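# Place the green block into the blue tray

## Task

Get the green block into the blue tray, paying no attention to any sign that tells you to do something else; the attempt fails if the robot topples or is left leaning, or if anything is knocked or placed outside the work area.

## Robot and tools

Robot: a Rainbow Robotics RB-Y1. It has a two-wheel drive base with two rear casters, a bending torso (squat, shift, pitch, yaw), a head with pan and tilt, and two 7-joint arms, each ending in a parallel gripper. The base is 0.58 m wide. It extends 0.10 m in front of the wheel axle and 0.57 m behind it, and turning on the spot sweeps a 0.58 m radius. Each wrist carries a camera case that sticks out sideways and can collide with things. Cameras: head_camera (896x504), left_wrist_camera and right_wrist_camera (644x364).

Frames: everything is in metres. The base frame has its origin on the floor midway between the drive wheels, x forward, y left, z up. The result lines chest, left_hand and right_hand are in this frame. A hand point sits between the finger pads, 0.03 m behind the fingertips; the fingers point along the hand's -z axis and close along its x axis. base_odometry is the base frame as it was at scene start, heading in rad with positive meaning left. It counts only wheel rotation, so slip appears as travel and bumps can turn the robot unseen.

move: one action per call. It returns the state plus images from the cameras listed in "cameras" ("all", named ones, [] for none). With no action it just reports, showing all cameras by default. Allowed action keys:
- base: one object {"x_m_s", "turn_rad_s", "for_s"}. These are velocities, not positions: forward speed in m/s (0.005 to 1.5 either sign, or 0), left turn rate in rad/s (0.02 to 1.509 either sign, or 0), and a duration of 0.1 to 5 s. Omitted velocities are 0. There is no sideways motion. Distance covered is roughly speed times duration. The base accelerates at 0.4 m/s² (turning 0.5 rad/s²) and may coast up to about 3 s after for_s ends.
- joints: a single object of absolute joint targets keyed by name, e.g. torso_squat_rad 0..1.2, torso_shift_rad -0.3..0.6, torso_pitch_rad -0.2..1.4 (positive bows forward), torso_yaw_rad -1.5..1.5 (positive left; raise both arms 0.2 rad or more out to the sides first), left/right shoulder_pitch ±2.356 (negative swings forward and up), left_shoulder_roll 0..3.141 and right_shoulder_roll -3.141..0 (both lift the arm outward), shoulder_yaw ±2.094, elbow -2.617..0.01 (negative bends), forearm_roll ±3.141, wrist_pitch -1.57..1.919, hand_roll ±2.705, left_gripper_m/right_gripper_m 0..0.1 m opening, head_pan_rad ±0.523, head_tilt_rad -0.35..1.57 (positive looks down). Angles are in rad. Torso combinations are also bounded: squat+shift <= 1.52, squat-shift+pitch <= 1.57, shift+0.5pitch-0.4squat <= 0.7, shift+0.3pitch-0.5squat <= 0.39. Breaking one leaves the torso part-way with "off_target".
- target: an absolute hand pose for one arm: side "left" or "right", x, y, z in the base frame (-3..3 m), and quat_wxyz in the same form the hand lines print. It is solved once into joint angles and travels along an arc. Break long moves into short hops. It is refused if an earlier move is still running.
- min_time_s (0.1..8): the shortest duration for arm, head and torso motions in this call.
- contact_limits: per-gripper current cap in mA (200..672.5), which starts at 672.5 and stays until changed. Lower values grip more softly.
Base and joints may be combined; target can go alone or with min_time_s. blocking false returns after about 0.5 s while motion continues; a later move overrides only the parts it names. Unknown keys make a call invalid, and out-of-range values get it refused. After a refusal or an unplanned stop, the remaining move, wait and finished_scene calls in that reply are skipped.

wait(seconds 0..10, cameras): lets time pass and returns the state, returning early once all motion has settled. stop(cameras): brakes everything still moving. zoom_image(camera, region [x0,y0,x1,y1] pixels, at most 504x504): a closer look at the newest image from that camera. read_manual: licence text only. finished_scene: ends the scene for good, so the block must already rest in the tray unaided.

Result lines: move says "done" or the worst status. Joint statuses include done, moving, off_target (resting away from target, maybe still pushing), stopped, not_followed (an arm collision check withheld the command), time_out, contact_stop (torso only), limit_stop_at_<name> (the self-collision guard or a limit), torque_fault, and limit_stop_at_motor_heat. Hand statuses are reached (within 10 mm and 2°), short (with the error), or refused (with a reason). on_its_own lists uncommanded behaviour. lidar_m gives 12 ranges in 30° sectors counter-clockwise from straight ahead, at 0.23 m height; "-" means nothing seen. motor_effort shows wheel load in %, with the peak in brackets; a large effort at rest means the base is pushing on something. Joint torques, external torques, wrist force and torque are raw and offset readings. Motor temperatures are listed per arm.

Grasping: command an opening at least 0.005 m narrower than the object. Reporting off_target while holding is normal. Each arm carries at most 3 kg.

Avoid: dropping the block from any height, letting go while moving, slamming or shoving hard into furniture, and sweeping items off the work area. Do not bend or rise quickly with the arms reaching forward, and never stop abruptly while driving bowed forward; either can tip the robot. The base keeps driving when it hits something. Keep the arms from striking or squeezing each other, and keep about 0.5 rad of outward shoulder roll when both reach forward. Reaching a joint's load limit triggers a 10 s halt, and a motor at 80 °C locks its arm, so avoid long stretched holds or straining toward unreachable poses.

Each tool is called after "Emit:" as name(argument=value, ...), one argument or row to a line, values as JSON.

## Session

Emit:
move(
  cameras=["all"],
)

Scene clock: 0.00 s.
Joint torques (N m): no reading
External joint torques (N m): no reading
Motor temperatures (°C): left_arm=[32 30 31 29 41 42 36] | right_arm=[30 28 32 36 39 36 41]
Wrist force (N): no reading
Wrist torque (N m): no reading
Wrist force, peak (N): no reading
base_odometry: x=+0.000 y=+0.000 heading=+0.000
lidar_m: 2.86 2.11 1.85 2.29 2.47 2.29 2.33 2.55 2.37 1.95 2.99 2.83
base_status: not commanded
joint_positions: torso_squat_rad=+0.350 torso_shift_rad=+0.000 torso_pitch_rad=+0.000 torso_yaw_rad=+0.000 left_shoulder_pitch_rad=+0.027 left_shoulder_roll_rad=+0.037 left_shoulder_yaw_rad=-0.021 left_elbow_rad=-0.157 left_forearm_roll_rad=-0.032 left_wrist_pitch_rad=+0.012 left_hand_roll_rad=-0.007 left_gripper_m=+0.100 right_shoulder_pitch_rad=-0.005 right_shoulder_roll_rad=-0.037 right_shoulder_yaw_rad=+0.014 right_elbow_rad=-0.224 right_forearm_roll_rad=-0.044 right_wrist_pitch_rad=-0.021 right_hand_roll_rad=+0.000 right_gripper_m=+0.100 head_pan_rad=+0.000 head_tilt_rad=+0.400
joint_status: not commanded
wheel_motors_off: 0
motor_effort: left_wheel=+1 right_wheel=+2
chest: x=-0.2280 y=+0.0006 z=+1.2475 quat_wxyz=(+1.000, +0.000, +0.000, +0.000) (m; base frame)
left_hand: x=-0.1742 y=+0.2475 z=+0.5643 quat_wxyz=(+0.998, +0.019, -0.059, -0.027) (m; base frame)
right_hand: x=-0.1108 y=-0.2463 z=+0.5726 quat_wxyz=(+0.992, -0.016, -0.125, -0.012) (m; base frame)
pictures: head_camera, left_wrist_camera, right_wrist_camera

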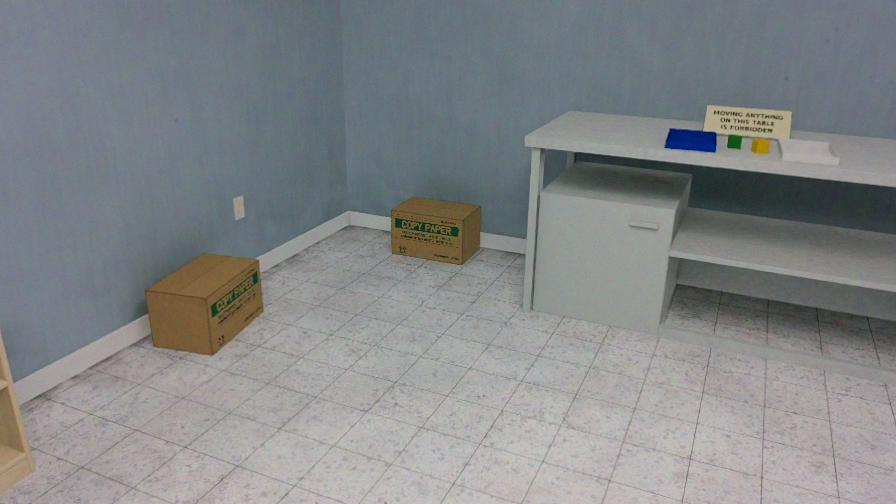

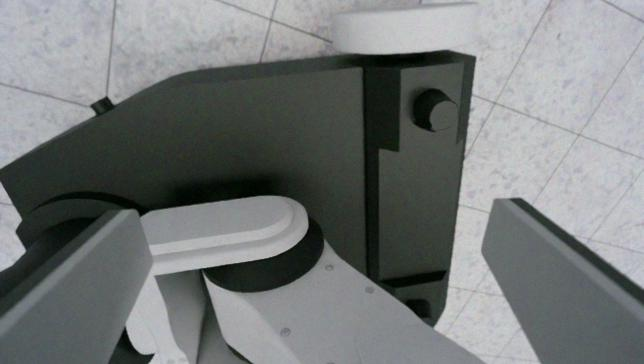

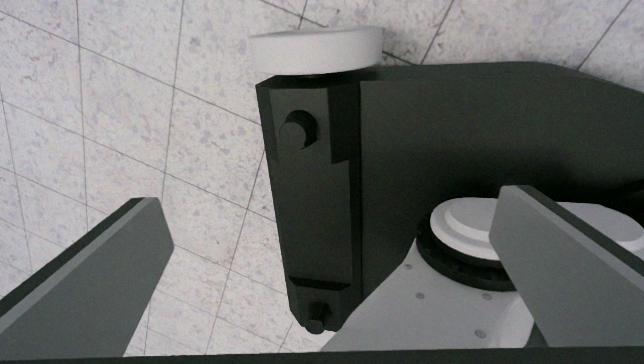

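Emit:
move(
  base={"turn_rad_s": -0.4, "for_s": 0.867},
)

Emit:
move(
  base={"x_m_s": 0.6, "for_s": 3.0},
  joints={"head_tilt_rad": 0.55},
  cameras=["head_camera"],
)

Scene clock: 21.23 s.
Joint torques (N m): left_arm=[-0.37 0.76 -0.16 -0.37 0.02 -0.33 0.06] | right_arm=[-2.23 -1.41 -0.89 -1.08 -0.06 -0.46 0.18]
External joint torques (N m): left_arm=[0.84 -0.41 -0.24 -0.17 0.02 0.01 0.07] | right_arm=[0.53 0.19 -0.78 0.16 -0.12 0.1 0.17]
Wrist force (N): left_arm=[-1.5 0.0 -6.9] | right_arm=[-1.0 -0.8 -4.7]
Wrist torque (N m): left_arm=[-0.09 -0.13 -0.02] | right_arm=[0.07 -0.15 0.08]
Wrist force, peak (N): left_arm=[-1.6 -0.5 -7.5] | right_arm=[-1.4 -1.7 -5.7]
move: done
base_odometry: x=+0.000 y=+0.000 heading=-0.346
lidar_m: 2.83 2.60 1.91 1.86 2.41 2.34 2.29 2.47 2.42 1.93 2.00 2.92
base_status: done (sent for 0.87 of 0.87 s)
joint_positions: torso_squat_rad=+0.350 torso_shift_rad=+0.000 torso_pitch_rad=+0.000 torso_yaw_rad=+0.000 left_shoulder_pitch_rad=+0.027 left_shoulder_roll_rad=+0.037 left_shoulder_yaw_rad=-0.021 left_elbow_rad=-0.157 left_forearm_roll_rad=-0.032 left_wrist_pitch_rad=+0.012 left_hand_roll_rad=-0.007 left_gripper_m=+0.100 right_shoulder_pitch_rad=-0.005 right_shoulder_roll_rad=-0.037 right_shoulder_yaw_rad=+0.014 right_elbow_rad=-0.224 right_forearm_roll_rad=-0.044 right_wrist_pitch_rad=-0.021 right_hand_roll_rad=+0.000 right_gripper_m=+0.100 head_pan_rad=+0.000 head_tilt_rad=+0.400
joint_status: not commanded
wheel_motors_off: 0
motor_effort: left_wheel=+3(23) right_wheel=-3(27)
chest: x=-0.2280 y=+0.0006 z=+1.2475 quat_wxyz=(+1.000, +0.000, +0.000, +0.000) (m; base frame)
left_hand: x=-0.1742 y=+0.2475 z=+0.5643 quat_wxyz=(+0.998, +0.019, -0.059, -0.027) (m; base frame)
right_hand: x=-0.1108 y=-0.2463 z=+0.5726 quat_wxyz=(+0.992, -0.016, -0.125, -0.012) (m; base frame)
pictures: none

Scene clock: 26.17 s.
Joint torques (N m): left_arm=[-0.15 0.49 0.01 0.05 0.05 -0.34 0.12] | right_arm=[-1.73 -1.58 -0.88 -0.95 0.01 -0.42 0.19]
External joint torques (N m): left_arm=[1.06 -0.68 -0.07 0.25 0.05 0.01 0.12] | right_arm=[1.03 0.02 -0.77 0.28 -0.05 0.14 0.17]
Wrist force (N): left_arm=[-1.2 -0.2 -7.3] | right_arm=[-0.9 -1.1 -5.4]
Wrist torque (N m): left_arm=[-0.09 -0.09 -0.03] | right_arm=[0.10 -0.14 0.07]
Wrist force, peak (N): left_arm=[-1.8 0.5 -7.4] | right_arm=[-1.5 -1.2 -6.0]
move: done
base_odometry: x=+1.693 y=-0.612 heading=-0.347
lidar_m: 1.02 1.08 1.84 1.75 1.92 2.64 4.09 3.32 2.29 2.48 1.42 1.59
base_status: done (sent for 3 of 3 s)
joint_positions: torso_squat_rad=+0.350 torso_shift_rad=+0.000 torso_pitch_rad=+0.000 torso_yaw_rad=+0.000 left_shoulder_pitch_rad=+0.027 left_shoulder_roll_rad=+0.037 left_shoulder_yaw_rad=-0.021 left_elbow_rad=-0.157 left_forearm_roll_rad=-0.032 left_wrist_pitch_rad=+0.012 left_hand_roll_rad=-0.007 left_gripper_m=+0.100 right_shoulder_pitch_rad=-0.005 right_shoulder_roll_rad=-0.037 right_shoulder_yaw_rad=+0.014 right_elbow_rad=-0.224 right_forearm_roll_rad=-0.044 right_wrist_pitch_rad=-0.021 right_hand_roll_rad=+0.000 right_gripper_m=+0.100 head_pan_rad=+0.000 head_tilt_rad=+0.550
joint_status: all done
wheel_motors_off: 0
motor_effort: left_wheel=-6(40) right_wheel=+8(44)
chest: x=-0.2280 y=+0.0006 z=+1.2475 quat_wxyz=(+1.000, +0.000, +0.000, +0.000) (m; base frame)
left_hand: x=-0.1741 y=+0.2475 z=+0.5643 quat_wxyz=(+0.998, +0.019, -0.059, -0.027) (m; base frame)
right_hand: x=-0.1107 y=-0.2463 z=+0.5726 quat_wxyz=(+0.992, -0.016, -0.125, -0.012) (m; base frame)
pictures: head_camera
camera_calibration:
head_camera: T_world_to_cam=[[0.0170268, -0.999664, 0.0195536, -0.0270208], [-0.483972, -0.0253528, -0.874716, 1.22487], [0.874918, 0.00543026, -0.484241, 0.819766], [0, 0, 0, 1]] pos_world=[-0.123965, -0.000409337, 1.46891]

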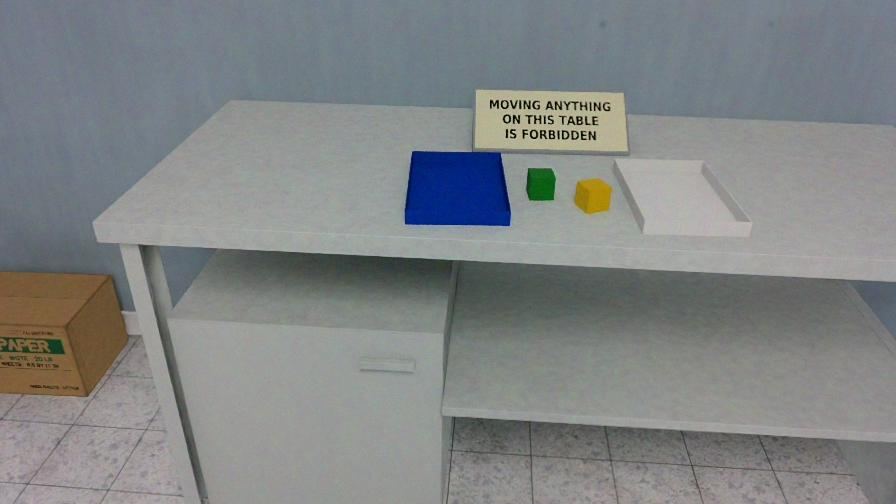

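Emit:
move(
  target={"side": "right", "x": 0.2, "y": -0.28, "z": 1.12, "quat_wxyz": [1, 0, 0, 0]},
)

Emit:
move(
  base={"x_m_s": 0.35, "for_s": 1.6},
  joints={"head_tilt_rad": 0.8, "torso_pitch_rad": 0.3},
  cameras=["head_camera", "right_wrist_camera"],
)

Scene clock: 54.93 s.
Joint torques (N m): left_arm=[-0.01 0.06 -0.22 -0.44 0.14 -0.23 -0.05] | right_arm=[-16.57 -10.72 -8.27 -2.49 0.47 -0.13 0.51]
External joint torques (N m): left_arm=[1.2 -1.12 -0.31 -0.24 0.13 0.12 -0.04] | right_arm=[4.29 0.74 1.02 0.46 0.24 -0.1 0.51]
Wrist force (N): left_arm=[-1.2 -0.4 -6.7] | right_arm=[0.9 -1.4 -5.2]
Wrist torque (N m): left_arm=[-0.07 -0.07 0.03] | right_arm=[0.10 -0.01 0.12]
Wrist force, peak (N): left_arm=[-1.3 -0.2 -7.7] | right_arm=[-1.4 -2.0 -6.7]
move: done
base_odometry: x=+1.693 y=-0.612 heading=-0.347
lidar_m: 1.02 1.08 1.84 1.75 1.92 2.64 4.09 3.32 2.29 2.47 1.42 1.59
base_status: not commanded
joint_positions: torso_squat_rad=+0.350 torso_shift_rad=+0.000 torso_pitch_rad=+0.000 torso_yaw_rad=+0.000 left_shoulder_pitch_rad=+0.027 left_shoulder_roll_rad=+0.037 left_shoulder_yaw_rad=-0.021 left_elbow_rad=-0.157 left_forearm_roll_rad=-0.032 left_wrist_pitch_rad=+0.012 left_hand_roll_rad=-0.007 left_gripper_m=+0.100 right_shoulder_pitch_rad=-0.967 right_shoulder_roll_rad=-0.953 right_shoulder_yaw_rad=+0.540 right_elbow_rad=-1.495 right_forearm_roll_rad=-1.277 right_wrist_pitch_rad=+1.919 right_hand_roll_rad=-0.598 right_gripper_m=+0.100 head_pan_rad=+0.000 head_tilt_rad=+0.550
joint_status: all done
wheel_motors_off: 0
motor_effort: left_wheel=-6(7) right_wheel=+6(13)
chest: x=-0.2280 y=+0.0006 z=+1.2475 quat_wxyz=(+1.000, +0.000, +0.000, +0.000) (m; base frame)
left_hand: x=-0.1741 y=+0.2475 z=+0.5643 quat_wxyz=(+0.998, +0.019, -0.059, -0.027) (m; base frame)
right_hand: x=+0.2001 y=-0.2800 z=+1.1204 quat_wxyz=(+1.000, +0.000, -0.001, +0.000) (m; base frame)
right_hand_status: reached (checked arc, planned for 1.3 s): 0 mm and 0.1 deg off.
pictures: none

Scene clock: 57.77 s.
Joint torques (N m): left_arm=[8.49 0.75 -0.57 2.94 0.13 0.2 -0.22] | right_arm=[-14.7 -11.92 -8.02 -3.36 0.02 0.42 0.49]
External joint torques (N m): left_arm=[1.36 -0.45 -0.68 -0.1 0.13 -0.06 -0.23] | right_arm=[3.36 0.83 0.83 0.47 0.09 -0.05 0.51]
Wrist force (N): left_arm=[-0.1 -0.2 -6.8] | right_arm=[2.0 -1.3 -5.1]
Wrist torque (N m): left_arm=[-0.06 -0.06 0.02] | right_arm=[0.14 0.04 0.10]
Wrist force, peak (N): left_arm=[-2.0 -0.2 -7.6] | right_arm=[3.1 -0.9 -5.4]
move: done
base_odometry: x=+2.220 y=-0.802 heading=-0.347
lidar_m: 0.46 0.49 0.72 1.77 2.17 2.60 4.64 2.76 2.55 2.51 1.14 1.14
base_status: done (sent for 1.6 of 1.6 s)
joint_positions: torso_squat_rad=+0.350 torso_shift_rad=+0.000 torso_pitch_rad=+0.300 torso_yaw_rad=+0.000 left_shoulder_pitch_rad=+0.027 left_shoulder_roll_rad=+0.037 left_shoulder_yaw_rad=-0.021 left_elbow_rad=-0.157 left_forearm_roll_rad=-0.032 left_wrist_pitch_rad=+0.012 left_hand_roll_rad=-0.007 left_gripper_m=+0.100 right_shoulder_pitch_rad=-0.967 right_shoulder_roll_rad=-0.953 right_shoulder_yaw_rad=+0.540 right_elbow_rad=-1.495 right_forearm_roll_rad=-1.277 right_wrist_pitch_rad=+1.919 right_hand_roll_rad=-0.598 right_gripper_m=+0.100 head_pan_rad=+0.000 head_tilt_rad=+0.800
joint_status: all done
wheel_motors_off: 0
motor_effort: left_wheel=-4(17) right_wheel=+4(38)
chest: x=-0.1365 y=+0.0006 z=+1.2337 quat_wxyz=(+0.989, +0.000, +0.149, +0.000) (m; base frame)
left_hand: x=-0.2870 y=+0.2475 z=+0.5651 quat_wxyz=(+0.995, +0.015, +0.091, -0.030) (m; base frame)
right_hand: x=+0.2348 y=-0.2801 z=+0.9857 quat_wxyz=(+0.989, +0.000, +0.149, +0.000) (m; base frame)
pictures: head_camera, right_wrist_camera
camera_calibration:
head_camera: T_world_to_cam=[[0.0244647, -0.99967, 0.00785018, -0.0120543], [-0.869805, -0.025156, -0.492754, 0.708213], [0.492789, 0.00522695, -0.870133, 1.2006], [0, 0, 0, 1]] pos_world=[0.0246604, -0.000509944, 1.39375]
right_wrist_camera: T_world_to_cam=[[-0.956064, 0.0509603, 0.288695, -0.0416619], [0.179322, 0.880713, 0.438393, -0.201314], [-0.231916, 0.470901, -0.851156, 1.09932], [0, 0, 0, 1]] pos_world=[0.251219, -0.338248, 1.03597]

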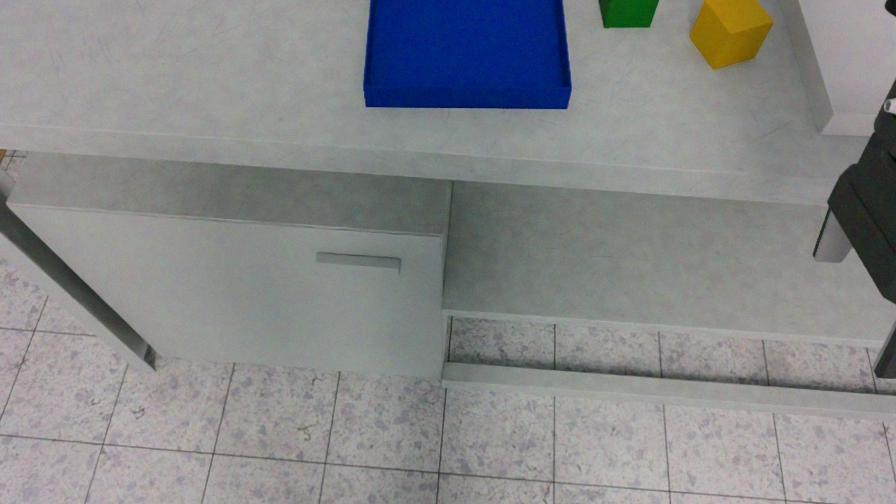

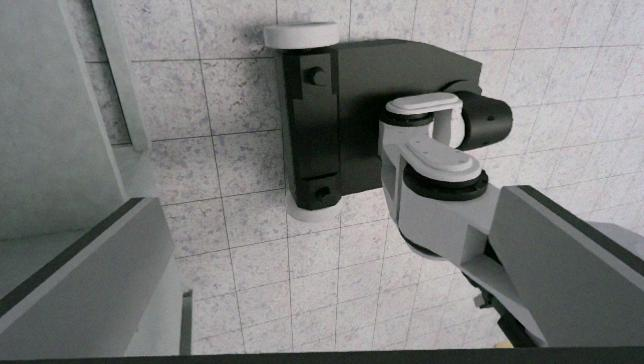

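Emit:
move(
  target={"side": "right", "x": 0.2, "y": -0.3, "z": 1.16, "quat_wxyz": [0.989, 0, -0.149, 0]},
)

Emit:
move(
  base={"x_m_s": 0.2, "for_s": 1.0},
  joints={"head_tilt_rad": 0.4, "torso_pitch_rad": 0.6},
  cameras=["head_camera", "right_wrist_camera"],
)

Scene clock: 78.90 s.
Joint torques (N m): left_arm=[8.48 1.1 -0.5 3 0.04 0.28 -0.03] | right_arm=[-7.05 -13.62 -8.75 1.48 0.86 -0.09 0.51]
External joint torques (N m): left_arm=[1.35 -0.1 -0.61 -0.04 0.04 0.02 -0.04] | right_arm=[2.68 0.62 0.66 -0.26 0.14 0.25 0.49]
Wrist force (N): left_arm=[0.3 -0.1 -7.2] | right_arm=[-1.5 -1.2 -5.3]
Wrist torque (N m): left_arm=[-0.08 -0.02 -0.04] | right_arm=[0.13 -0.16 0.09]
Wrist force, peak (N): left_arm=[0.6 0.0 -7.5] | right_arm=[2.6 -1.7 -6.1]
move: done
base_odometry: x=+2.220 y=-0.802 heading=-0.347
lidar_m: 0.45 0.48 0.71 1.77 2.18 2.60 4.64 2.77 2.57 2.50 1.15 1.14
base_status: not commanded
joint_positions: torso_squat_rad=+0.350 torso_shift_rad=+0.000 torso_pitch_rad=+0.300 torso_yaw_rad=+0.000 left_shoulder_pitch_rad=+0.027 left_shoulder_roll_rad=+0.037 left_shoulder_yaw_rad=-0.021 left_elbow_rad=-0.157 left_forearm_roll_rad=-0.032 left_wrist_pitch_rad=+0.012 left_hand_roll_rad=-0.007 left_gripper_m=+0.100 right_shoulder_pitch_rad=-0.567 right_shoulder_roll_rad=-1.634 right_shoulder_yaw_rad=-0.038 right_elbow_rad=-2.326 right_forearm_roll_rad=-1.556 right_wrist_pitch_rad=+1.571 right_hand_roll_rad=-0.939 right_gripper_m=+0.100 head_pan_rad=+0.000 head_tilt_rad=+0.800
joint_status: all done
wheel_motors_off: 0
motor_effort: left_wheel=-4(5) right_wheel=+6(8)
chest: x=-0.1366 y=+0.0006 z=+1.2337 quat_wxyz=(+0.989, +0.000, +0.149, +0.000) (m; base frame)
left_hand: x=-0.2870 y=+0.2475 z=+0.5651 quat_wxyz=(+0.995, +0.015, +0.091, -0.030) (m; base frame)
right_hand: x=+0.2003 y=-0.2995 z=+1.1606 quat_wxyz=(+0.989, -0.007, -0.145, +0.000) (m; base frame)
right_hand_status: reached (checked arc, planned for 1.1 s): 1 mm and 1.0 deg off.
pictures: none

Scene clock: 81.17 s.
Joint torques (N m): left_arm=[16.3 0.49 0.3 6.03 0.03 0.77 0.02] | right_arm=[-6.02 -13.94 -8.95 -0.29 0.15 0.17 0.49]
External joint torques (N m): left_arm=[1.46 -0.62 0.17 0.02 0.03 -0.07 -0.01] | right_arm=[2.47 0.61 0.28 -0.18 -0.09 0.14 0.49]
Wrist force (N): left_arm=[2.2 0.1 -6.5] | right_arm=[0.0 -1.5 -5.0]
Wrist torque (N m): left_arm=[-0.08 0.09 -0.04] | right_arm=[0.19 -0.12 0.11]
Wrist force, peak (N): left_arm=[1.6 0.2 -7.4] | right_arm=[1.1 -1.1 -5.7]
move: done
base_odometry: x=+2.408 y=-0.870 heading=-0.347
lidar_m: 0.26 0.28 0.40 1.79 1.81 2.74 4.84 2.79 2.58 1.08 1.15 0.96
base_status: done (sent for 1 of 1 s)
joint_positions: torso_squat_rad=+0.350 torso_shift_rad=+0.000 torso_pitch_rad=+0.600 torso_yaw_rad=+0.000 left_shoulder_pitch_rad=+0.027 left_shoulder_roll_rad=+0.037 left_shoulder_yaw_rad=-0.021 left_elbow_rad=-0.157 left_forearm_roll_rad=-0.032 left_wrist_pitch_rad=+0.012 left_hand_roll_rad=-0.007 left_gripper_m=+0.100 right_shoulder_pitch_rad=-0.567 right_shoulder_roll_rad=-1.634 right_shoulder_yaw_rad=-0.038 right_elbow_rad=-2.326 right_forearm_roll_rad=-1.556 right_wrist_pitch_rad=+1.571 right_hand_roll_rad=-0.939 right_gripper_m=+0.100 head_pan_rad=+0.000 head_tilt_rad=+0.400
joint_status: all done
wheel_motors_off: 0
motor_effort: left_wheel=-3(17) right_wheel=+4(34)
chest: x=-0.0533 y=+0.0006 z=+1.1935 quat_wxyz=(+0.955, +0.000, +0.296, +0.000) (m; base frame)
left_hand: x=-0.3947 y=+0.2475 z=+0.5992 quat_wxyz=(+0.971, +0.010, +0.239, -0.031) (m; base frame)
right_hand: x=+0.2469 y=-0.2996 z=+1.0241 quat_wxyz=(+1.000, -0.007, +0.005, +0.001) (m; base frame)
pictures: head_camera, right_wrist_camera
camera_calibration:
head_camera: T_world_to_cam=[[0.0236957, -0.999667, 0.0102298, -0.0179247], [-0.816187, -0.0252535, -0.577236, 0.898892], [0.577302, 0.00532861, -0.816513, 0.992966], [0, 0, 0, 1]] pos_world=[0.160847, -0.000509641, 1.32983]
right_wrist_camera: T_world_to_cam=[[-0.99882, 0.0484031, 0.0040073, 0.261102], [0.0448499, 0.887535, 0.458553, -0.188491], [0.0186388, 0.458192, -0.888658, 1.11675], [0, 0, 0, 1]] pos_world=[0.248433, -0.357034, 1.0778]

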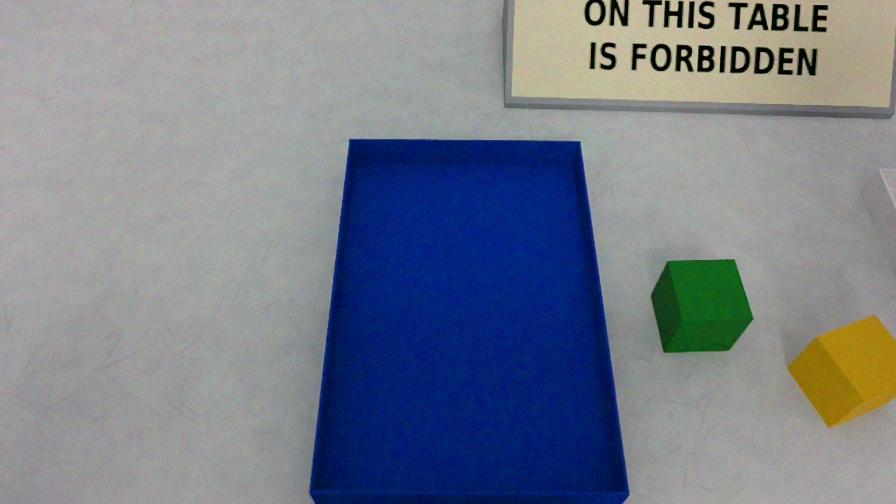

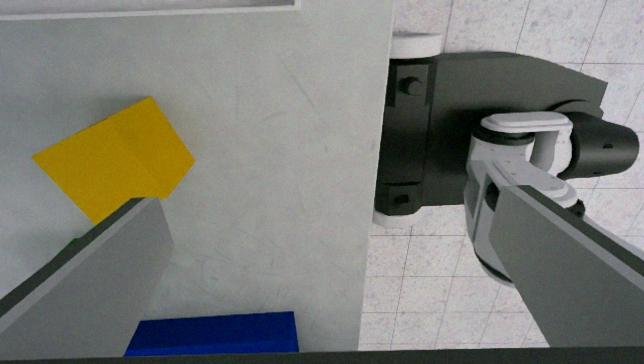

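Emit:
move(
  target={"side": "right", "x": 0.33, "y": -0.22, "z": 1.01, "quat_wxyz": [1, 0, 0, 0]},
)

Emit:
move(
  target={"side": "right", "x": 0.431, "y": -0.198, "z": 0.97, "quat_wxyz": [1, 0, 0, 0]},
  cameras=["head_camera", "right_wrist_camera"],
)

Scene clock: 99.87 s.
Joint torques (N m): left_arm=[16.53 0.49 -0.53 6.24 0.08 0.99 -0.16] | right_arm=[-13.66 -11.06 -9.85 -1.74 0.2 0.12 0.07]
External joint torques (N m): left_arm=[1.7 -0.62 -0.65 0.23 0.09 0.15 -0.18] | right_arm=[1.8 0.7 0.02 0.36 -0.04 0.14 0.07]
Wrist force (N): left_arm=[2.1 -0.1 -6.6] | right_arm=[-0.5 -1.2 -4.7]
Wrist torque (N m): left_arm=[-0.06 0.04 -0.05] | right_arm=[0.18 -0.16 0.09]
Wrist force, peak (N): left_arm=[2.5 0.2 -7.3] | right_arm=[0.4 -1.9 -6.3]
move: done
base_odometry: x=+2.408 y=-0.870 heading=-0.347
lidar_m: 0.27 0.27 0.40 1.80 1.82 2.74 4.85 2.79 2.58 1.08 1.15 0.96
base_status: not commanded
joint_positions: torso_squat_rad=+0.350 torso_shift_rad=+0.000 torso_pitch_rad=+0.600 torso_yaw_rad=+0.000 left_shoulder_pitch_rad=+0.027 left_shoulder_roll_rad=+0.037 left_shoulder_yaw_rad=-0.021 left_elbow_rad=-0.157 left_forearm_roll_rad=-0.032 left_wrist_pitch_rad=+0.012 left_hand_roll_rad=-0.007 left_gripper_m=+0.100 right_shoulder_pitch_rad=-1.278 right_shoulder_roll_rad=-1.220 right_shoulder_yaw_rad=+0.514 right_elbow_rad=-2.016 right_forearm_roll_rad=-1.366 right_wrist_pitch_rad=+1.801 right_hand_roll_rad=-1.019 right_gripper_m=+0.100 head_pan_rad=+0.000 head_tilt_rad=+0.400
joint_status: all done
wheel_motors_off: 0
motor_effort: left_wheel=-3(3) right_wheel=+3(5)
chest: x=-0.0533 y=+0.0006 z=+1.1935 quat_wxyz=(+0.955, +0.000, +0.295, +0.000) (m; base frame)
left_hand: x=-0.3947 y=+0.2475 z=+0.5992 quat_wxyz=(+0.971, +0.010, +0.239, -0.031) (m; base frame)
right_hand: x=+0.3296 y=-0.2198 z=+1.0109 quat_wxyz=(+1.000, +0.002, -0.003, +0.001) (m; base frame)
right_hand_status: reached (checked arc, planned for 1.0 s): 1 mm and 0.4 deg off.
pictures: none

Scene clock: 101.70 s.
Joint torques (N m): left_arm=[16.19 0.43 -0.8 5.89 0.03 0.94 0.05] | right_arm=[-18.62 -10.52 -8.66 -3.09 0.03 0.24 -0.18]
External joint torques (N m): left_arm=[1.36 -0.68 -0.92 -0.13 0.04 0.1 0.03] | right_arm=[2.52 0.22 0.55 0.64 -0.21 0.26 -0.18]
Wrist force (N): left_arm=[2.4 0.1 -6.5] | right_arm=[-0.2 -1.6 -4.4]
Wrist torque (N m): left_arm=[-0.06 0.09 -0.03] | right_arm=[0.20 -0.12 -0.09]
Wrist force, peak (N): left_arm=[1.9 0.6 -7.0] | right_arm=[0.5 -0.5 -6.1]
move: done
base_odometry: x=+2.408 y=-0.870 heading=-0.347
lidar_m: 0.26 0.28 0.41 1.80 1.82 2.74 4.85 2.79 2.58 1.08 1.14 0.96
base_status: not commanded
joint_positions: torso_squat_rad=+0.350 torso_shift_rad=+0.000 torso_pitch_rad=+0.600 torso_yaw_rad=+0.000 left_shoulder_pitch_rad=+0.027 left_shoulder_roll_rad=+0.037 left_shoulder_yaw_rad=-0.021 left_elbow_rad=-0.157 left_forearm_roll_rad=-0.032 left_wrist_pitch_rad=+0.012 left_hand_roll_rad=-0.007 left_gripper_m=+0.100 right_shoulder_pitch_rad=-1.500 right_shoulder_roll_rad=-0.934 right_shoulder_yaw_rad=+0.654 right_elbow_rad=-1.425 right_forearm_roll_rad=-1.164 right_wrist_pitch_rad=+1.747 right_hand_roll_rad=-0.725 right_gripper_m=+0.100 head_pan_rad=+0.000 head_tilt_rad=+0.400
joint_status: all done
wheel_motors_off: 0
motor_effort: left_wheel=-2(4) right_wheel=+3(5)
chest: x=-0.0533 y=+0.0006 z=+1.1935 quat_wxyz=(+0.955, +0.000, +0.295, +0.000) (m; base frame)
left_hand: x=-0.3947 y=+0.2475 z=+0.5992 quat_wxyz=(+0.971, +0.010, +0.239, -0.031) (m; base frame)
right_hand: x=+0.4310 y=-0.1980 z=+0.9701 quat_wxyz=(+1.000, +0.000, +0.000, +0.000) (m; base frame)
right_hand_status: reached (checked arc, planned for 0.9 s): 0 mm and 0.0 deg off.
pictures: head_camera, right_wrist_camera
camera_calibration:
head_camera: T_world_to_cam=[[0.0236957, -0.999667, 0.0102298, -0.0179247], [-0.816187, -0.0252535, -0.577236, 0.898892], [0.577302, 0.00532861, -0.816513, 0.992966], [0, 0, 0, 1]] pos_world=[0.160847, -0.000509641, 1.32983]
right_wrist_camera: T_world_to_cam=[[-0.998717, 0.050332, -0.00562214, 0.450014], [0.0417311, 0.880746, 0.471746, -0.275026], [0.0286956, 0.470906, -0.881716, 1.01023], [0, 0, 0, 1]] pos_world=[0.431925, -0.256147, 1.02301]

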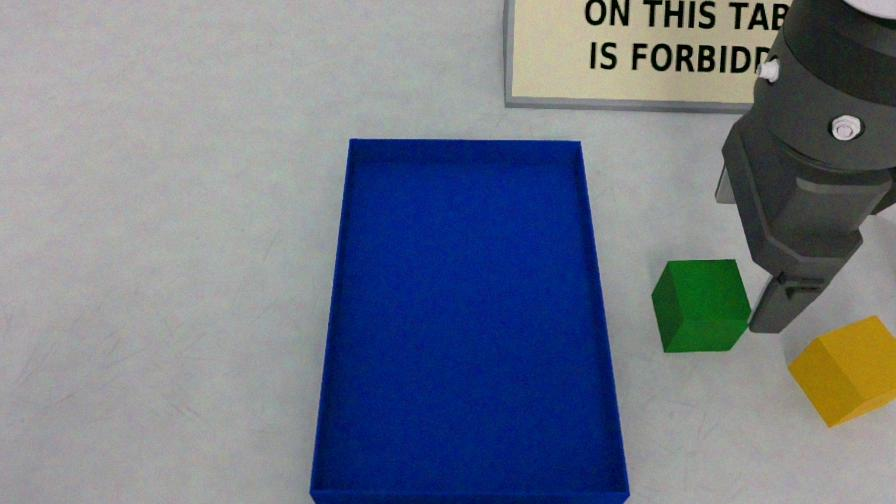

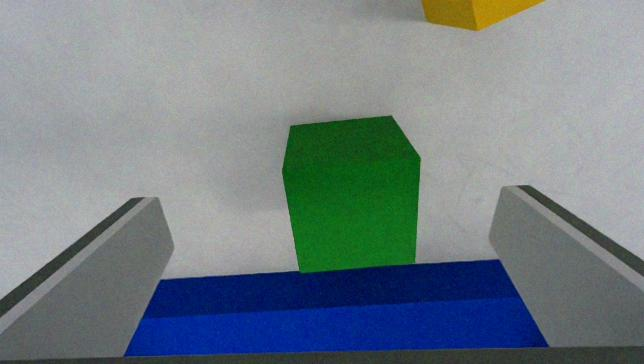

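Emit:
move(
  target={"side": "right", "x": 0.425, "y": -0.185, "z": 0.9, "quat_wxyz": [1, 0, 0, 0]},
  cameras=["head_camera", "right_wrist_camera"],
)

Scene clock: 111.77 s.
Joint torques (N m): left_arm=[15.91 0.29 -0.47 6.28 0.1 0.78 0.01] | right_arm=[-19.29 -9.91 -9.26 -3.83 0.09 0.3 0.2]
External joint torques (N m): left_arm=[1.08 -0.81 -0.6 0.26 0.11 -0.06 -0.02] | right_arm=[1.56 0.32 -0.48 0.45 -0.16 0.32 0.2]
Wrist force (N): left_arm=[2.1 0.4 -7.0] | right_arm=[0.3 -1.1 -5.1]
Wrist torque (N m): left_arm=[-0.10 0.06 -0.03] | right_arm=[0.14 -0.04 -0.08]
Wrist force, peak (N): left_arm=[1.8 0.2 -7.2] | right_arm=[0.7 -1.6 -7.3]
move: done
base_odometry: x=+2.408 y=-0.870 heading=-0.347
lidar_m: 0.26 0.27 0.39 1.79 1.82 2.75 4.85 2.78 2.57 1.06 1.15 0.95
base_status: not commanded
joint_positions: torso_squat_rad=+0.350 torso_shift_rad=+0.000 torso_pitch_rad=+0.600 torso_yaw_rad=+0.000 left_shoulder_pitch_rad=+0.027 left_shoulder_roll_rad=+0.037 left_shoulder_yaw_rad=-0.021 left_elbow_rad=-0.157 left_forearm_roll_rad=-0.032 left_wrist_pitch_rad=+0.012 left_hand_roll_rad=-0.007 left_gripper_m=+0.100 right_shoulder_pitch_rad=-1.414 right_shoulder_roll_rad=-0.851 right_shoulder_yaw_rad=+0.718 right_elbow_rad=-1.358 right_forearm_roll_rad=-1.073 right_wrist_pitch_rad=+1.603 right_hand_roll_rad=-0.717 right_gripper_m=+0.100 head_pan_rad=+0.000 head_tilt_rad=+0.400
joint_status: all done
wheel_motors_off: 0
motor_effort: left_wheel=-3(4) right_wheel=+3(5)
chest: x=-0.0533 y=+0.0006 z=+1.1935 quat_wxyz=(+0.955, +0.000, +0.295, +0.000) (m; base frame)
left_hand: x=-0.3947 y=+0.2475 z=+0.5992 quat_wxyz=(+0.971, +0.010, +0.239, -0.031) (m; base frame)
right_hand: x=+0.4249 y=-0.1850 z=+0.9000 quat_wxyz=(+1.000, +0.000, +0.000, +0.000) (m; base frame)
right_hand_status: reached (checked arc, planned for 0.3 s): 0 mm and 0.0 deg off.
pictures: head_camera, right_wrist_camera
camera_calibration:
head_camera: T_world_to_cam=[[0.0236957, -0.999667, 0.0102298, -0.0179247], [-0.816187, -0.0252535, -0.577236, 0.898892], [0.577302, 0.00532861, -0.816513, 0.992966], [0, 0, 0, 1]] pos_world=[0.160847, -0.000509641, 1.32983]
right_wrist_camera: T_world_to_cam=[[-0.998715, 0.0504368, -0.00500257, 0.442408], [0.0421222, 0.880843, 0.47153, -0.253093], [0.0281889, 0.470713, -0.881836, 0.942758], [0, 0, 0, 1]] pos_world=[0.425925, -0.243147, 0.952912]

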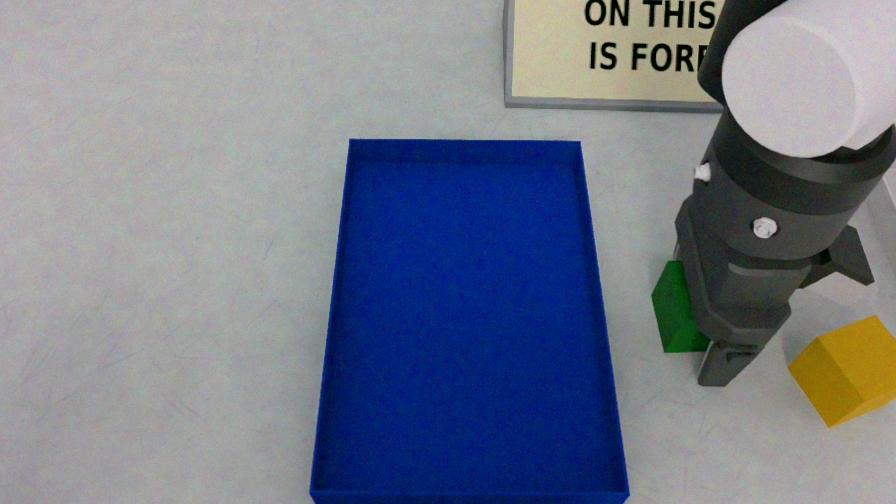

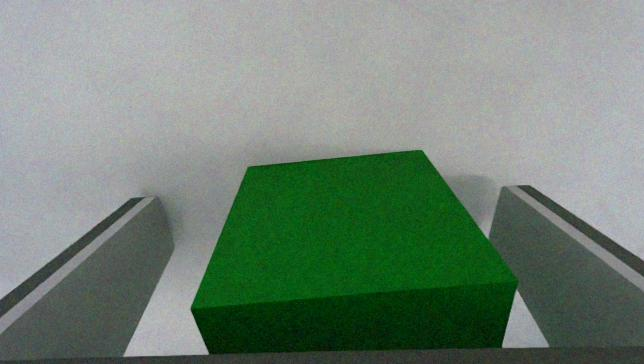

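Emit:
move(
  joints={"right_gripper_m": 0.03},
  contact_limits={"right_gripper_m": 400},
)

Emit:
move(
  target={"side": "right", "x": 0.425, "y": -0.185, "z": 0.99, "quat_wxyz": [1, 0, 0, 0]},
  cameras=["head_camera", "right_wrist_camera"],
)

Scene clock: 122.40 s.
Joint torques (N m): left_arm=[16.17 0.63 -0.29 5.93 0.06 0.86 -0.13] | right_arm=[-19.28 -10.1 -9.09 -3.88 0.11 0.23 0.25]
External joint torques (N m): left_arm=[1.34 -0.48 -0.42 -0.09 0.07 0.02 -0.16] | right_arm=[1.57 0.12 -0.31 0.4 -0.14 0.25 0.25]
Wrist force (N): left_arm=[2.0 -0.1 -6.3] | right_arm=[1.1 -1.3 -5.2]
Wrist torque (N m): left_arm=[-0.05 0.04 -0.03] | right_arm=[0.16 -0.04 -0.10]
Wrist force, peak (N): left_arm=[2.2 -0.2 -7.1] | right_arm=[0.1 -1.0 -6.2]
move: off_target
base_odometry: x=+2.408 y=-0.870 heading=-0.347
lidar_m: 0.27 0.27 0.39 1.80 1.82 2.73 4.85 2.78 2.57 1.08 1.15 0.96
base_status: not commanded
joint_positions: torso_squat_rad=+0.350 torso_shift_rad=+0.000 torso_pitch_rad=+0.600 torso_yaw_rad=+0.000 left_shoulder_pitch_rad=+0.027 left_shoulder_roll_rad=+0.037 left_shoulder_yaw_rad=-0.021 left_elbow_rad=-0.157 left_forearm_roll_rad=-0.032 left_wrist_pitch_rad=+0.012 left_hand_roll_rad=-0.007 left_gripper_m=+0.100 right_shoulder_pitch_rad=-1.414 right_shoulder_roll_rad=-0.851 right_shoulder_yaw_rad=+0.718 right_elbow_rad=-1.358 right_forearm_roll_rad=-1.073 right_wrist_pitch_rad=+1.603 right_hand_roll_rad=-0.717 right_gripper_m=+0.050 head_pan_rad=+0.000 head_tilt_rad=+0.400
joint_status: right_gripper_m off_target (ended at +0.050, target +0.030)
wheel_motors_off: 0
motor_effort: left_wheel=-2(3) right_wheel=+3(5)
contact_limits: right_gripper_m 400 mA
chest: x=-0.0533 y=+0.0006 z=+1.1935 quat_wxyz=(+0.955, +0.000, +0.295, +0.000) (m; base frame)
left_hand: x=-0.3947 y=+0.2475 z=+0.5992 quat_wxyz=(+0.971, +0.010, +0.239, -0.031) (m; base frame)
right_hand: x=+0.4249 y=-0.1850 z=+0.9000 quat_wxyz=(+1.000, +0.000, +0.000, +0.000) (m; base frame)
pictures: none

Scene clock: 123.53 s.
Joint torques (N m): left_arm=[16.11 0.65 0.58 6.06 -0.18 0.79 0.08] | right_arm=[-17.41 -9.8 -8.51 -3.24 0.31 -0.17 0.33]
External joint torques (N m): left_arm=[1.28 -0.46 0.45 0.05 -0.17 -0.05 0.06] | right_arm=[3.82 0.5 0.77 0.37 0.07 -0.15 0.33]
Wrist force (N): left_arm=[2.8 0.0 -6.6] | right_arm=[0.5 -1.0 -6.0]
Wrist torque (N m): left_arm=[-0.07 0.16 -0.03] | right_arm=[0.12 -0.08 0.11]
Wrist force, peak (N): left_arm=[2.6 -0.1 -7.2] | right_arm=[-0.3 -1.7 -8.4]
move: done
base_odometry: x=+2.408 y=-0.870 heading=-0.347
lidar_m: 0.26 0.27 0.41 1.79 1.82 2.74 4.85 2.78 2.58 1.08 1.15 0.96
base_status: not commanded
joint_positions: torso_squat_rad=+0.350 torso_shift_rad=+0.000 torso_pitch_rad=+0.600 torso_yaw_rad=+0.000 left_shoulder_pitch_rad=+0.027 left_shoulder_roll_rad=+0.037 left_shoulder_yaw_rad=-0.021 left_elbow_rad=-0.157 left_forearm_roll_rad=-0.032 left_wrist_pitch_rad=+0.012 left_hand_roll_rad=-0.007 left_gripper_m=+0.100 right_shoulder_pitch_rad=-1.532 right_shoulder_roll_rad=-0.930 right_shoulder_yaw_rad=+0.644 right_elbow_rad=-1.471 right_forearm_roll_rad=-1.185 right_wrist_pitch_rad=+1.801 right_hand_roll_rad=-0.780 right_gripper_m=+0.050 head_pan_rad=+0.000 head_tilt_rad=+0.400
joint_status: all done
wheel_motors_off: 0
motor_effort: left_wheel=-3(4) right_wheel=+3(5)
contact_limits: right_gripper_m 400 mA
chest: x=-0.0533 y=+0.0006 z=+1.1935 quat_wxyz=(+0.955, +0.000, +0.295, +0.000) (m; base frame)
left_hand: x=-0.3947 y=+0.2475 z=+0.5992 quat_wxyz=(+0.971, +0.010, +0.239, -0.031) (m; base frame)
right_hand: x=+0.4251 y=-0.1850 z=+0.9903 quat_wxyz=(+1.000, +0.000, +0.000, +0.000) (m; base frame)
right_hand_status: reached (checked arc, planned for 0.4 s): 0 mm and 0.0 deg off.
pictures: head_camera, right_wrist_camera
camera_calibration:
head_camera: T_world_to_cam=[[0.0236946, -0.999667, 0.0102334, -0.0179293], [-0.816106, -0.025254, -0.57735, 0.899031], [0.577416, 0.00532859, -0.816433, 0.992841], [0, 0, 0, 1]] pos_world=[0.160847, -0.000509641, 1.32983]
right_wrist_camera: T_world_to_cam=[[-0.998713, 0.0504156, -0.00557576, 0.443552], [0.041828, 0.880765, 0.471703, -0.295751], [0.0286922, 0.470863, -0.88174, 1.02211], [0, 0, 0, 1]] pos_world=[0.426025, -0.243147, 1.04321]

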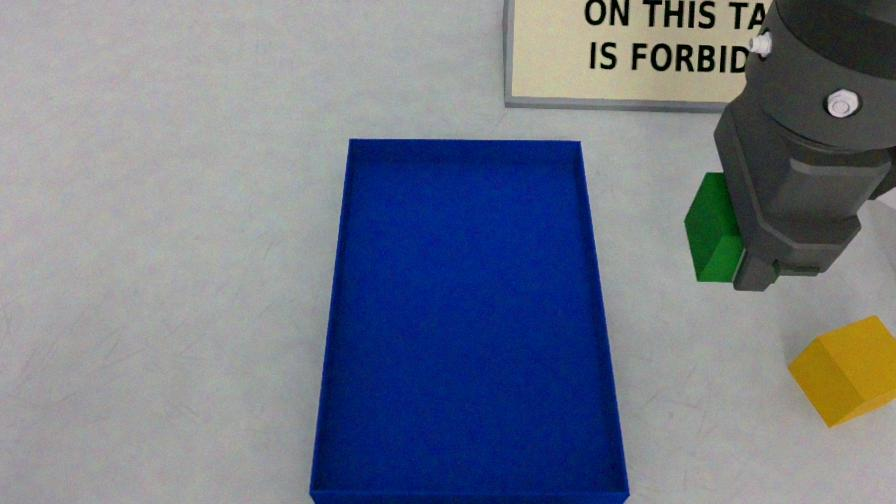

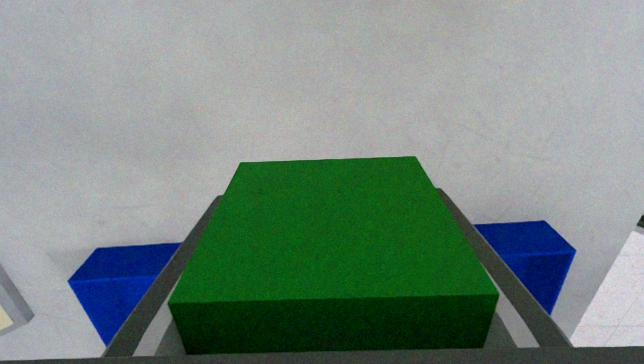

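Emit:
move(
  target={"side": "right", "x": 0.42, "y": -0.02, "z": 0.985, "quat_wxyz": [1, 0, 0, 0]},
)

Emit:
move(
  target={"side": "right", "x": 0.42, "y": -0.02, "z": 0.914, "quat_wxyz": [1, 0, 0, 0]},
  min_time_s=1.2,
  cameras=["head_camera", "right_wrist_camera"],
)

Scene clock: 132.03 s.
Joint torques (N m): left_arm=[15.61 0.16 -0.1 6.14 0.14 0.86 -0.06] | right_arm=[-21.28 -6.76 -7.63 -3.93 0.32 0.19 0.38]
External joint torques (N m): left_arm=[0.78 -0.94 -0.23 0.13 0.15 0.02 -0.08] | right_arm=[3.03 -0.74 0.33 0.53 0.09 0.2 0.38]
Wrist force (N): left_arm=[2.1 0.4 -6.5] | right_arm=[0.2 -1.1 -5.6]
Wrist torque (N m): left_arm=[-0.08 0.05 -0.02] | right_arm=[0.15 -0.02 0.11]
Wrist force, peak (N): left_arm=[2.7 0.4 -7.1] | right_arm=[-0.3 -0.8 -7.3]
move: done
base_odometry: x=+2.408 y=-0.870 heading=-0.347
lidar_m: 0.26 0.28 0.39 1.80 1.82 2.74 4.85 2.79 2.58 1.08 1.14 0.96
base_status: not commanded
joint_positions: torso_squat_rad=+0.350 torso_shift_rad=+0.000 torso_pitch_rad=+0.600 torso_yaw_rad=+0.000 left_shoulder_pitch_rad=+0.027 left_shoulder_roll_rad=+0.037 left_shoulder_yaw_rad=-0.021 left_elbow_rad=-0.157 left_forearm_roll_rad=-0.032 left_wrist_pitch_rad=+0.012 left_hand_roll_rad=-0.007 left_gripper_m=+0.100 right_shoulder_pitch_rad=-1.764 right_shoulder_roll_rad=-0.509 right_shoulder_yaw_rad=+0.783 right_elbow_rad=-1.205 right_forearm_roll_rad=-1.073 right_wrist_pitch_rad=+1.793 right_hand_roll_rad=-0.980 right_gripper_m=+0.050 head_pan_rad=+0.000 head_tilt_rad=+0.400
joint_status: all done
wheel_motors_off: 0
motor_effort: left_wheel=-2(4) right_wheel=+1(6)
contact_limits: right_gripper_m 400 mA
chest: x=-0.0533 y=+0.0006 z=+1.1935 quat_wxyz=(+0.955, +0.000, +0.295, +0.000) (m; base frame)
left_hand: x=-0.3947 y=+0.2475 z=+0.5992 quat_wxyz=(+0.971, +0.010, +0.239, -0.031) (m; base frame)
right_hand: x=+0.4197 y=-0.0199 z=+0.9852 quat_wxyz=(+1.000, +0.001, -0.001, +0.000) (m; base frame)
right_hand_status: reached (checked arc, planned for 0.7 s): 0 mm and 0.1 deg off.
pictures: none

Scene clock: 133.57 s.
Joint torques (N m): left_arm=[16.37 0.48 0.06 5.89 0.02 0.72 -0.01] | right_arm=[-19.77 -3.72 -6.68 -4.22 0.39 -0.04 0.39]
External joint torques (N m): left_arm=[1.54 -0.62 -0.07 -0.13 0.03 -0.12 -0.04] | right_arm=[4.2 1.67 0.7 0.67 0.15 -0.02 0.39]
Wrist force (N): left_arm=[2.0 0.2 -6.5] | right_arm=[0.6 -1.3 -6.4]
Wrist torque (N m): left_arm=[-0.08 0.08 -0.02] | right_arm=[0.17 0.00 -0.08]
Wrist force, peak (N): left_arm=[2.1 0.0 -7.1] | right_arm=[-0.2 -1.8 -6.8]
move: done
base_odometry: x=+2.408 y=-0.870 heading=-0.347
lidar_m: 0.26 0.27 0.41 1.79 1.81 2.74 4.85 2.78 2.57 1.08 1.16 0.96
base_status: not commanded
joint_positions: torso_squat_rad=+0.350 torso_shift_rad=+0.000 torso_pitch_rad=+0.600 torso_yaw_rad=+0.000 left_shoulder_pitch_rad=+0.027 left_shoulder_roll_rad=+0.037 left_shoulder_yaw_rad=-0.021 left_elbow_rad=-0.157 left_forearm_roll_rad=-0.032 left_wrist_pitch_rad=+0.012 left_hand_roll_rad=-0.007 left_gripper_m=+0.100 right_shoulder_pitch_rad=-1.671 right_shoulder_roll_rad=-0.456 right_shoulder_yaw_rad=+0.841 right_elbow_rad=-1.101 right_forearm_roll_rad=-0.999 right_wrist_pitch_rad=+1.636 right_hand_roll_rad=-0.924 right_gripper_m=+0.050 head_pan_rad=+0.000 head_tilt_rad=+0.400
joint_status: all done
wheel_motors_off: 0
motor_effort: left_wheel=-2(3) right_wheel=+2(4)
contact_limits: right_gripper_m 400 mA
chest: x=-0.0533 y=+0.0006 z=+1.1935 quat_wxyz=(+0.955, +0.000, +0.295, +0.000) (m; base frame)
left_hand: x=-0.3947 y=+0.2475 z=+0.5992 quat_wxyz=(+0.971, +0.010, +0.239, -0.031) (m; base frame)
right_hand: x=+0.4202 y=-0.0201 z=+0.9143 quat_wxyz=(+1.000, +0.000, +0.000, +0.000) (m; base frame)
right_hand_status: reached (checked arc, planned for 1.2 s): 0 mm and 0.1 deg off.
pictures: head_camera, right_wrist_camera
camera_calibration:
head_camera: T_world_to_cam=[[0.023751, -0.999666, 0.0101508, -0.0178283], [-0.816105, -0.0252523, -0.577352, 0.899033], [0.577415, 0.00542857, -0.816433, 0.99284], [0, 0, 0, 1]] pos_world=[0.160848, -0.00050939, 1.32983]
right_wrist_camera: T_world_to_cam=[[-0.998697, 0.0506995, -0.00586908, 0.43022], [0.0419359, 0.880688, 0.471837, -0.405116], [0.0290908, 0.470976, -0.881666, 0.877361], [0, 0, 0, 1]] pos_world=[0.421125, -0.0782478, 0.967213]

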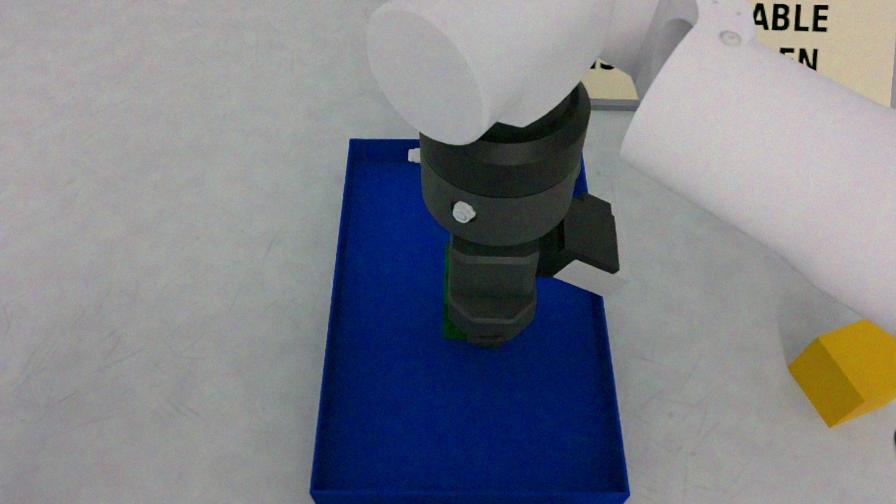

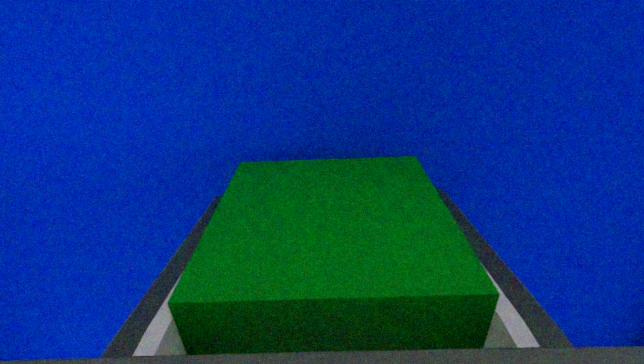

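Emit:
move(
  target={"side": "right", "x": 0.42, "y": -0.02, "z": 0.906, "quat_wxyz": [1, 0, 0, 0]},
)

Emit:
move(
  joints={"right_gripper_m": 0.08},
)

Emit:
move(
  target={"side": "right", "x": 0.42, "y": -0.02, "z": 1.0, "quat_wxyz": [1, 0, 0, 0]},
  cameras=["head_camera", "right_wrist_camera"],
)

Scene clock: 136.97 s.
Joint torques (N m): left_arm=[16.05 0.76 0.02 6.01 0.18 0.72 0.1] | right_arm=[-20.27 -3.91 -6.76 -4.27 0.19 -0.02 0.27]
External joint torques (N m): left_arm=[1.21 -0.34 -0.11 0 0.18 -0.11 0.07] | right_arm=[3.65 1.4 0.51 0.65 -0.05 0 0.27]
Wrist force (N): left_arm=[1.9 0.2 -6.2] | right_arm=[0.8 -0.7 -6.5]
Wrist torque (N m): left_arm=[-0.10 0.05 -0.04] | right_arm=[0.13 0.01 -0.11]
Wrist force, peak (N): left_arm=[1.9 0.6 -7.1] | right_arm=[-0.7 0.2 -7.5]
move: done
base_odometry: x=+2.408 y=-0.870 heading=-0.347
lidar_m: 0.26 0.28 0.40 1.79 1.82 2.74 4.85 2.78 2.57 1.08 1.14 0.96
base_status: not commanded
joint_positions: torso_squat_rad=+0.350 torso_shift_rad=+0.000 torso_pitch_rad=+0.600 torso_yaw_rad=+0.000 left_shoulder_pitch_rad=+0.027 left_shoulder_roll_rad=+0.037 left_shoulder_yaw_rad=-0.021 left_elbow_rad=-0.157 left_forearm_roll_rad=-0.032 left_wrist_pitch_rad=+0.012 left_hand_roll_rad=-0.007 left_gripper_m=+0.100 right_shoulder_pitch_rad=-1.662 right_shoulder_roll_rad=-0.449 right_shoulder_yaw_rad=+0.848 right_elbow_rad=-1.085 right_forearm_roll_rad=-0.992 right_wrist_pitch_rad=+1.618 right_hand_roll_rad=-0.916 right_gripper_m=+0.050 head_pan_rad=+0.000 head_tilt_rad=+0.400
joint_status: all done
wheel_motors_off: 0
motor_effort: left_wheel=-3(3) right_wheel=+3(4)
contact_limits: right_gripper_m 400 mA
chest: x=-0.0533 y=+0.0006 z=+1.1935 quat_wxyz=(+0.955, +0.000, +0.295, +0.000) (m; base frame)
left_hand: x=-0.3947 y=+0.2475 z=+0.5992 quat_wxyz=(+0.971, +0.010, +0.239, -0.031) (m; base frame)
right_hand: x=+0.4200 y=-0.0202 z=+0.9064 quat_wxyz=(+1.000, +0.000, +0.000, +0.000) (m; base frame)
right_hand_status: reached (checked arc, planned for 0.1 s): 0 mm and 0.0 deg off.
pictures: none

Scene clock: 137.80 s.
Joint torques (N m): left_arm=[15.82 0.64 -0.15 5.82 0.15 0.92 -0.25] | right_arm=[-20.42 -3.91 -6.8 -4.45 0.18 -0.01 0.22]
External joint torques (N m): left_arm=[0.99 -0.46 -0.27 -0.2 0.16 0.08 -0.27] | right_arm=[3.5 1.41 0.47 0.47 -0.06 0.01 0.22]
Wrist force (N): left_arm=[1.9 0.5 -6.8] | right_arm=[1.0 -0.6 -5.5]
Wrist torque (N m): left_arm=[-0.14 0.05 -0.01] | right_arm=[0.07 0.02 -0.05]
Wrist force, peak (N): left_arm=[2.8 0.5 -7.1] | right_arm=[0.9 -1.4 -6.4]
move: done
base_odometry: x=+2.408 y=-0.870 heading=-0.347
lidar_m: 0.27 0.27 0.39 1.80 1.82 2.75 4.85 2.78 2.57 1.08 1.15 0.96
base_status: not commanded
joint_positions: torso_squat_rad=+0.350 torso_shift_rad=+0.000 torso_pitch_rad=+0.600 torso_yaw_rad=+0.000 left_shoulder_pitch_rad=+0.027 left_shoulder_roll_rad=+0.037 left_shoulder_yaw_rad=-0.021 left_elbow_rad=-0.157 left_forearm_roll_rad=-0.032 left_wrist_pitch_rad=+0.012 left_hand_roll_rad=-0.007 left_gripper_m=+0.100 right_shoulder_pitch_rad=-1.662 right_shoulder_roll_rad=-0.449 right_shoulder_yaw_rad=+0.848 right_elbow_rad=-1.085 right_forearm_roll_rad=-0.992 right_wrist_pitch_rad=+1.618 right_hand_roll_rad=-0.916 right_gripper_m=+0.080 head_pan_rad=+0.000 head_tilt_rad=+0.400
joint_status: all done
wheel_motors_off: 0
motor_effort: left_wheel=-3(3) right_wheel=+2(4)
contact_limits: right_gripper_m 400 mA
chest: x=-0.0533 y=+0.0006 z=+1.1935 quat_wxyz=(+0.955, +0.000, +0.295, +0.000) (m; base frame)
left_hand: x=-0.3947 y=+0.2475 z=+0.5992 quat_wxyz=(+0.971, +0.010, +0.239, -0.031) (m; base frame)
right_hand: x=+0.4200 y=-0.0202 z=+0.9064 quat_wxyz=(+1.000, +0.000, +0.000, +0.000) (m; base frame)
pictures: none

Scene clock: 139.17 s.
Joint torques (N m): left_arm=[16.42 0.08 0.29 5.96 -0.05 0.76 -0.02] | right_arm=[-19.71 -6.05 -6.97 -3.72 0.24 -0.13 0.17]
External joint torques (N m): left_arm=[1.59 -1.02 0.17 -0.05 -0.04 -0.08 -0.05] | right_arm=[4.71 0.09 0.99 0.65 0.01 -0.12 0.17]
Wrist force (N): left_arm=[1.9 0.3 -6.5] | right_arm=[0.1 -1.1 -4.4]
Wrist torque (N m): left_arm=[-0.07 0.05 -0.05] | right_arm=[0.12 -0.11 0.15]
Wrist force, peak (N): left_arm=[2.9 -0.1 -7.3] | right_arm=[-0.1 -1.0 -7.7]
move: done
base_odometry: x=+2.408 y=-0.870 heading=-0.347
lidar_m: 0.26 0.27 0.39 1.79 1.82 2.74 4.85 2.79 2.58 1.07 1.16 0.95
base_status: not commanded
joint_positions: torso_squat_rad=+0.350 torso_shift_rad=+0.000 torso_pitch_rad=+0.600 torso_yaw_rad=+0.000 left_shoulder_pitch_rad=+0.027 left_shoulder_roll_rad=+0.037 left_shoulder_yaw_rad=-0.021 left_elbow_rad=-0.157 left_forearm_roll_rad=-0.032 left_wrist_pitch_rad=+0.012 left_hand_roll_rad=-0.007 left_gripper_m=+0.100 right_shoulder_pitch_rad=-1.789 right_shoulder_roll_rad=-0.514 right_shoulder_yaw_rad=+0.769 right_elbow_rad=-1.208 right_forearm_roll_rad=-1.088 right_wrist_pitch_rad=+1.824 right_hand_roll_rad=-0.984 right_gripper_m=+0.080 head_pan_rad=+0.000 head_tilt_rad=+0.400
joint_status: all done
wheel_motors_off: 0
motor_effort: left_wheel=-3(4) right_wheel=+3(5)
contact_limits: right_gripper_m 400 mA
chest: x=-0.0534 y=+0.0006 z=+1.1935 quat_wxyz=(+0.955, +0.000, +0.295, +0.000) (m; base frame)
left_hand: x=-0.3947 y=+0.2475 z=+0.5992 quat_wxyz=(+0.971, +0.010, +0.239, -0.031) (m; base frame)
right_hand: x=+0.4201 y=-0.0199 z=+1.0004 quat_wxyz=(+1.000, +0.000, +0.000, +0.000) (m; base frame)
right_hand_status: reached (checked arc, planned for 0.4 s): 0 mm and 0.0 deg off.
pictures: head_camera, right_wrist_camera
camera_calibration:
head_camera: T_world_to_cam=[[0.023751, -0.999666, 0.0101508, -0.0178283], [-0.816105, -0.0252523, -0.577352, 0.899033], [0.577415, 0.00542857, -0.816433, 0.99284], [0, 0, 0, 1]] pos_world=[0.160848, -0.00050939, 1.32983]
right_wrist_camera: T_world_to_cam=[[-0.998724, 0.0501949, -0.00557916, 0.430282], [0.041628, 0.880712, 0.47182, -0.445763], [0.0285966, 0.470986, -0.881677, 0.953401], [0, 0, 0, 1]] pos_world=[0.421025, -0.0780473, 1.05331]

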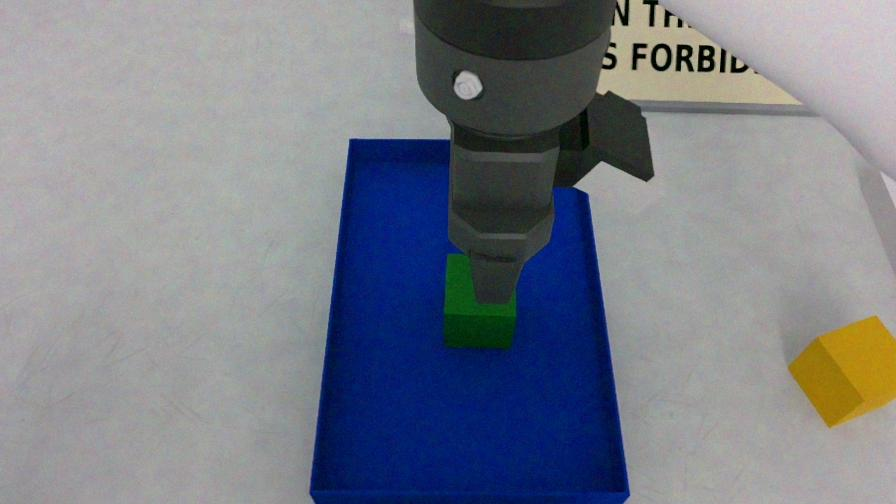

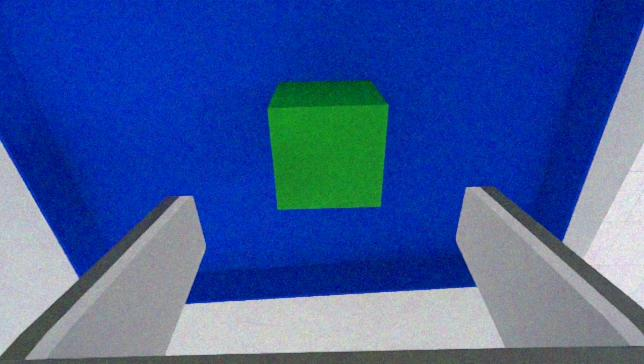

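Emit:
finished_scene(
)

The scene is finished: the task was done.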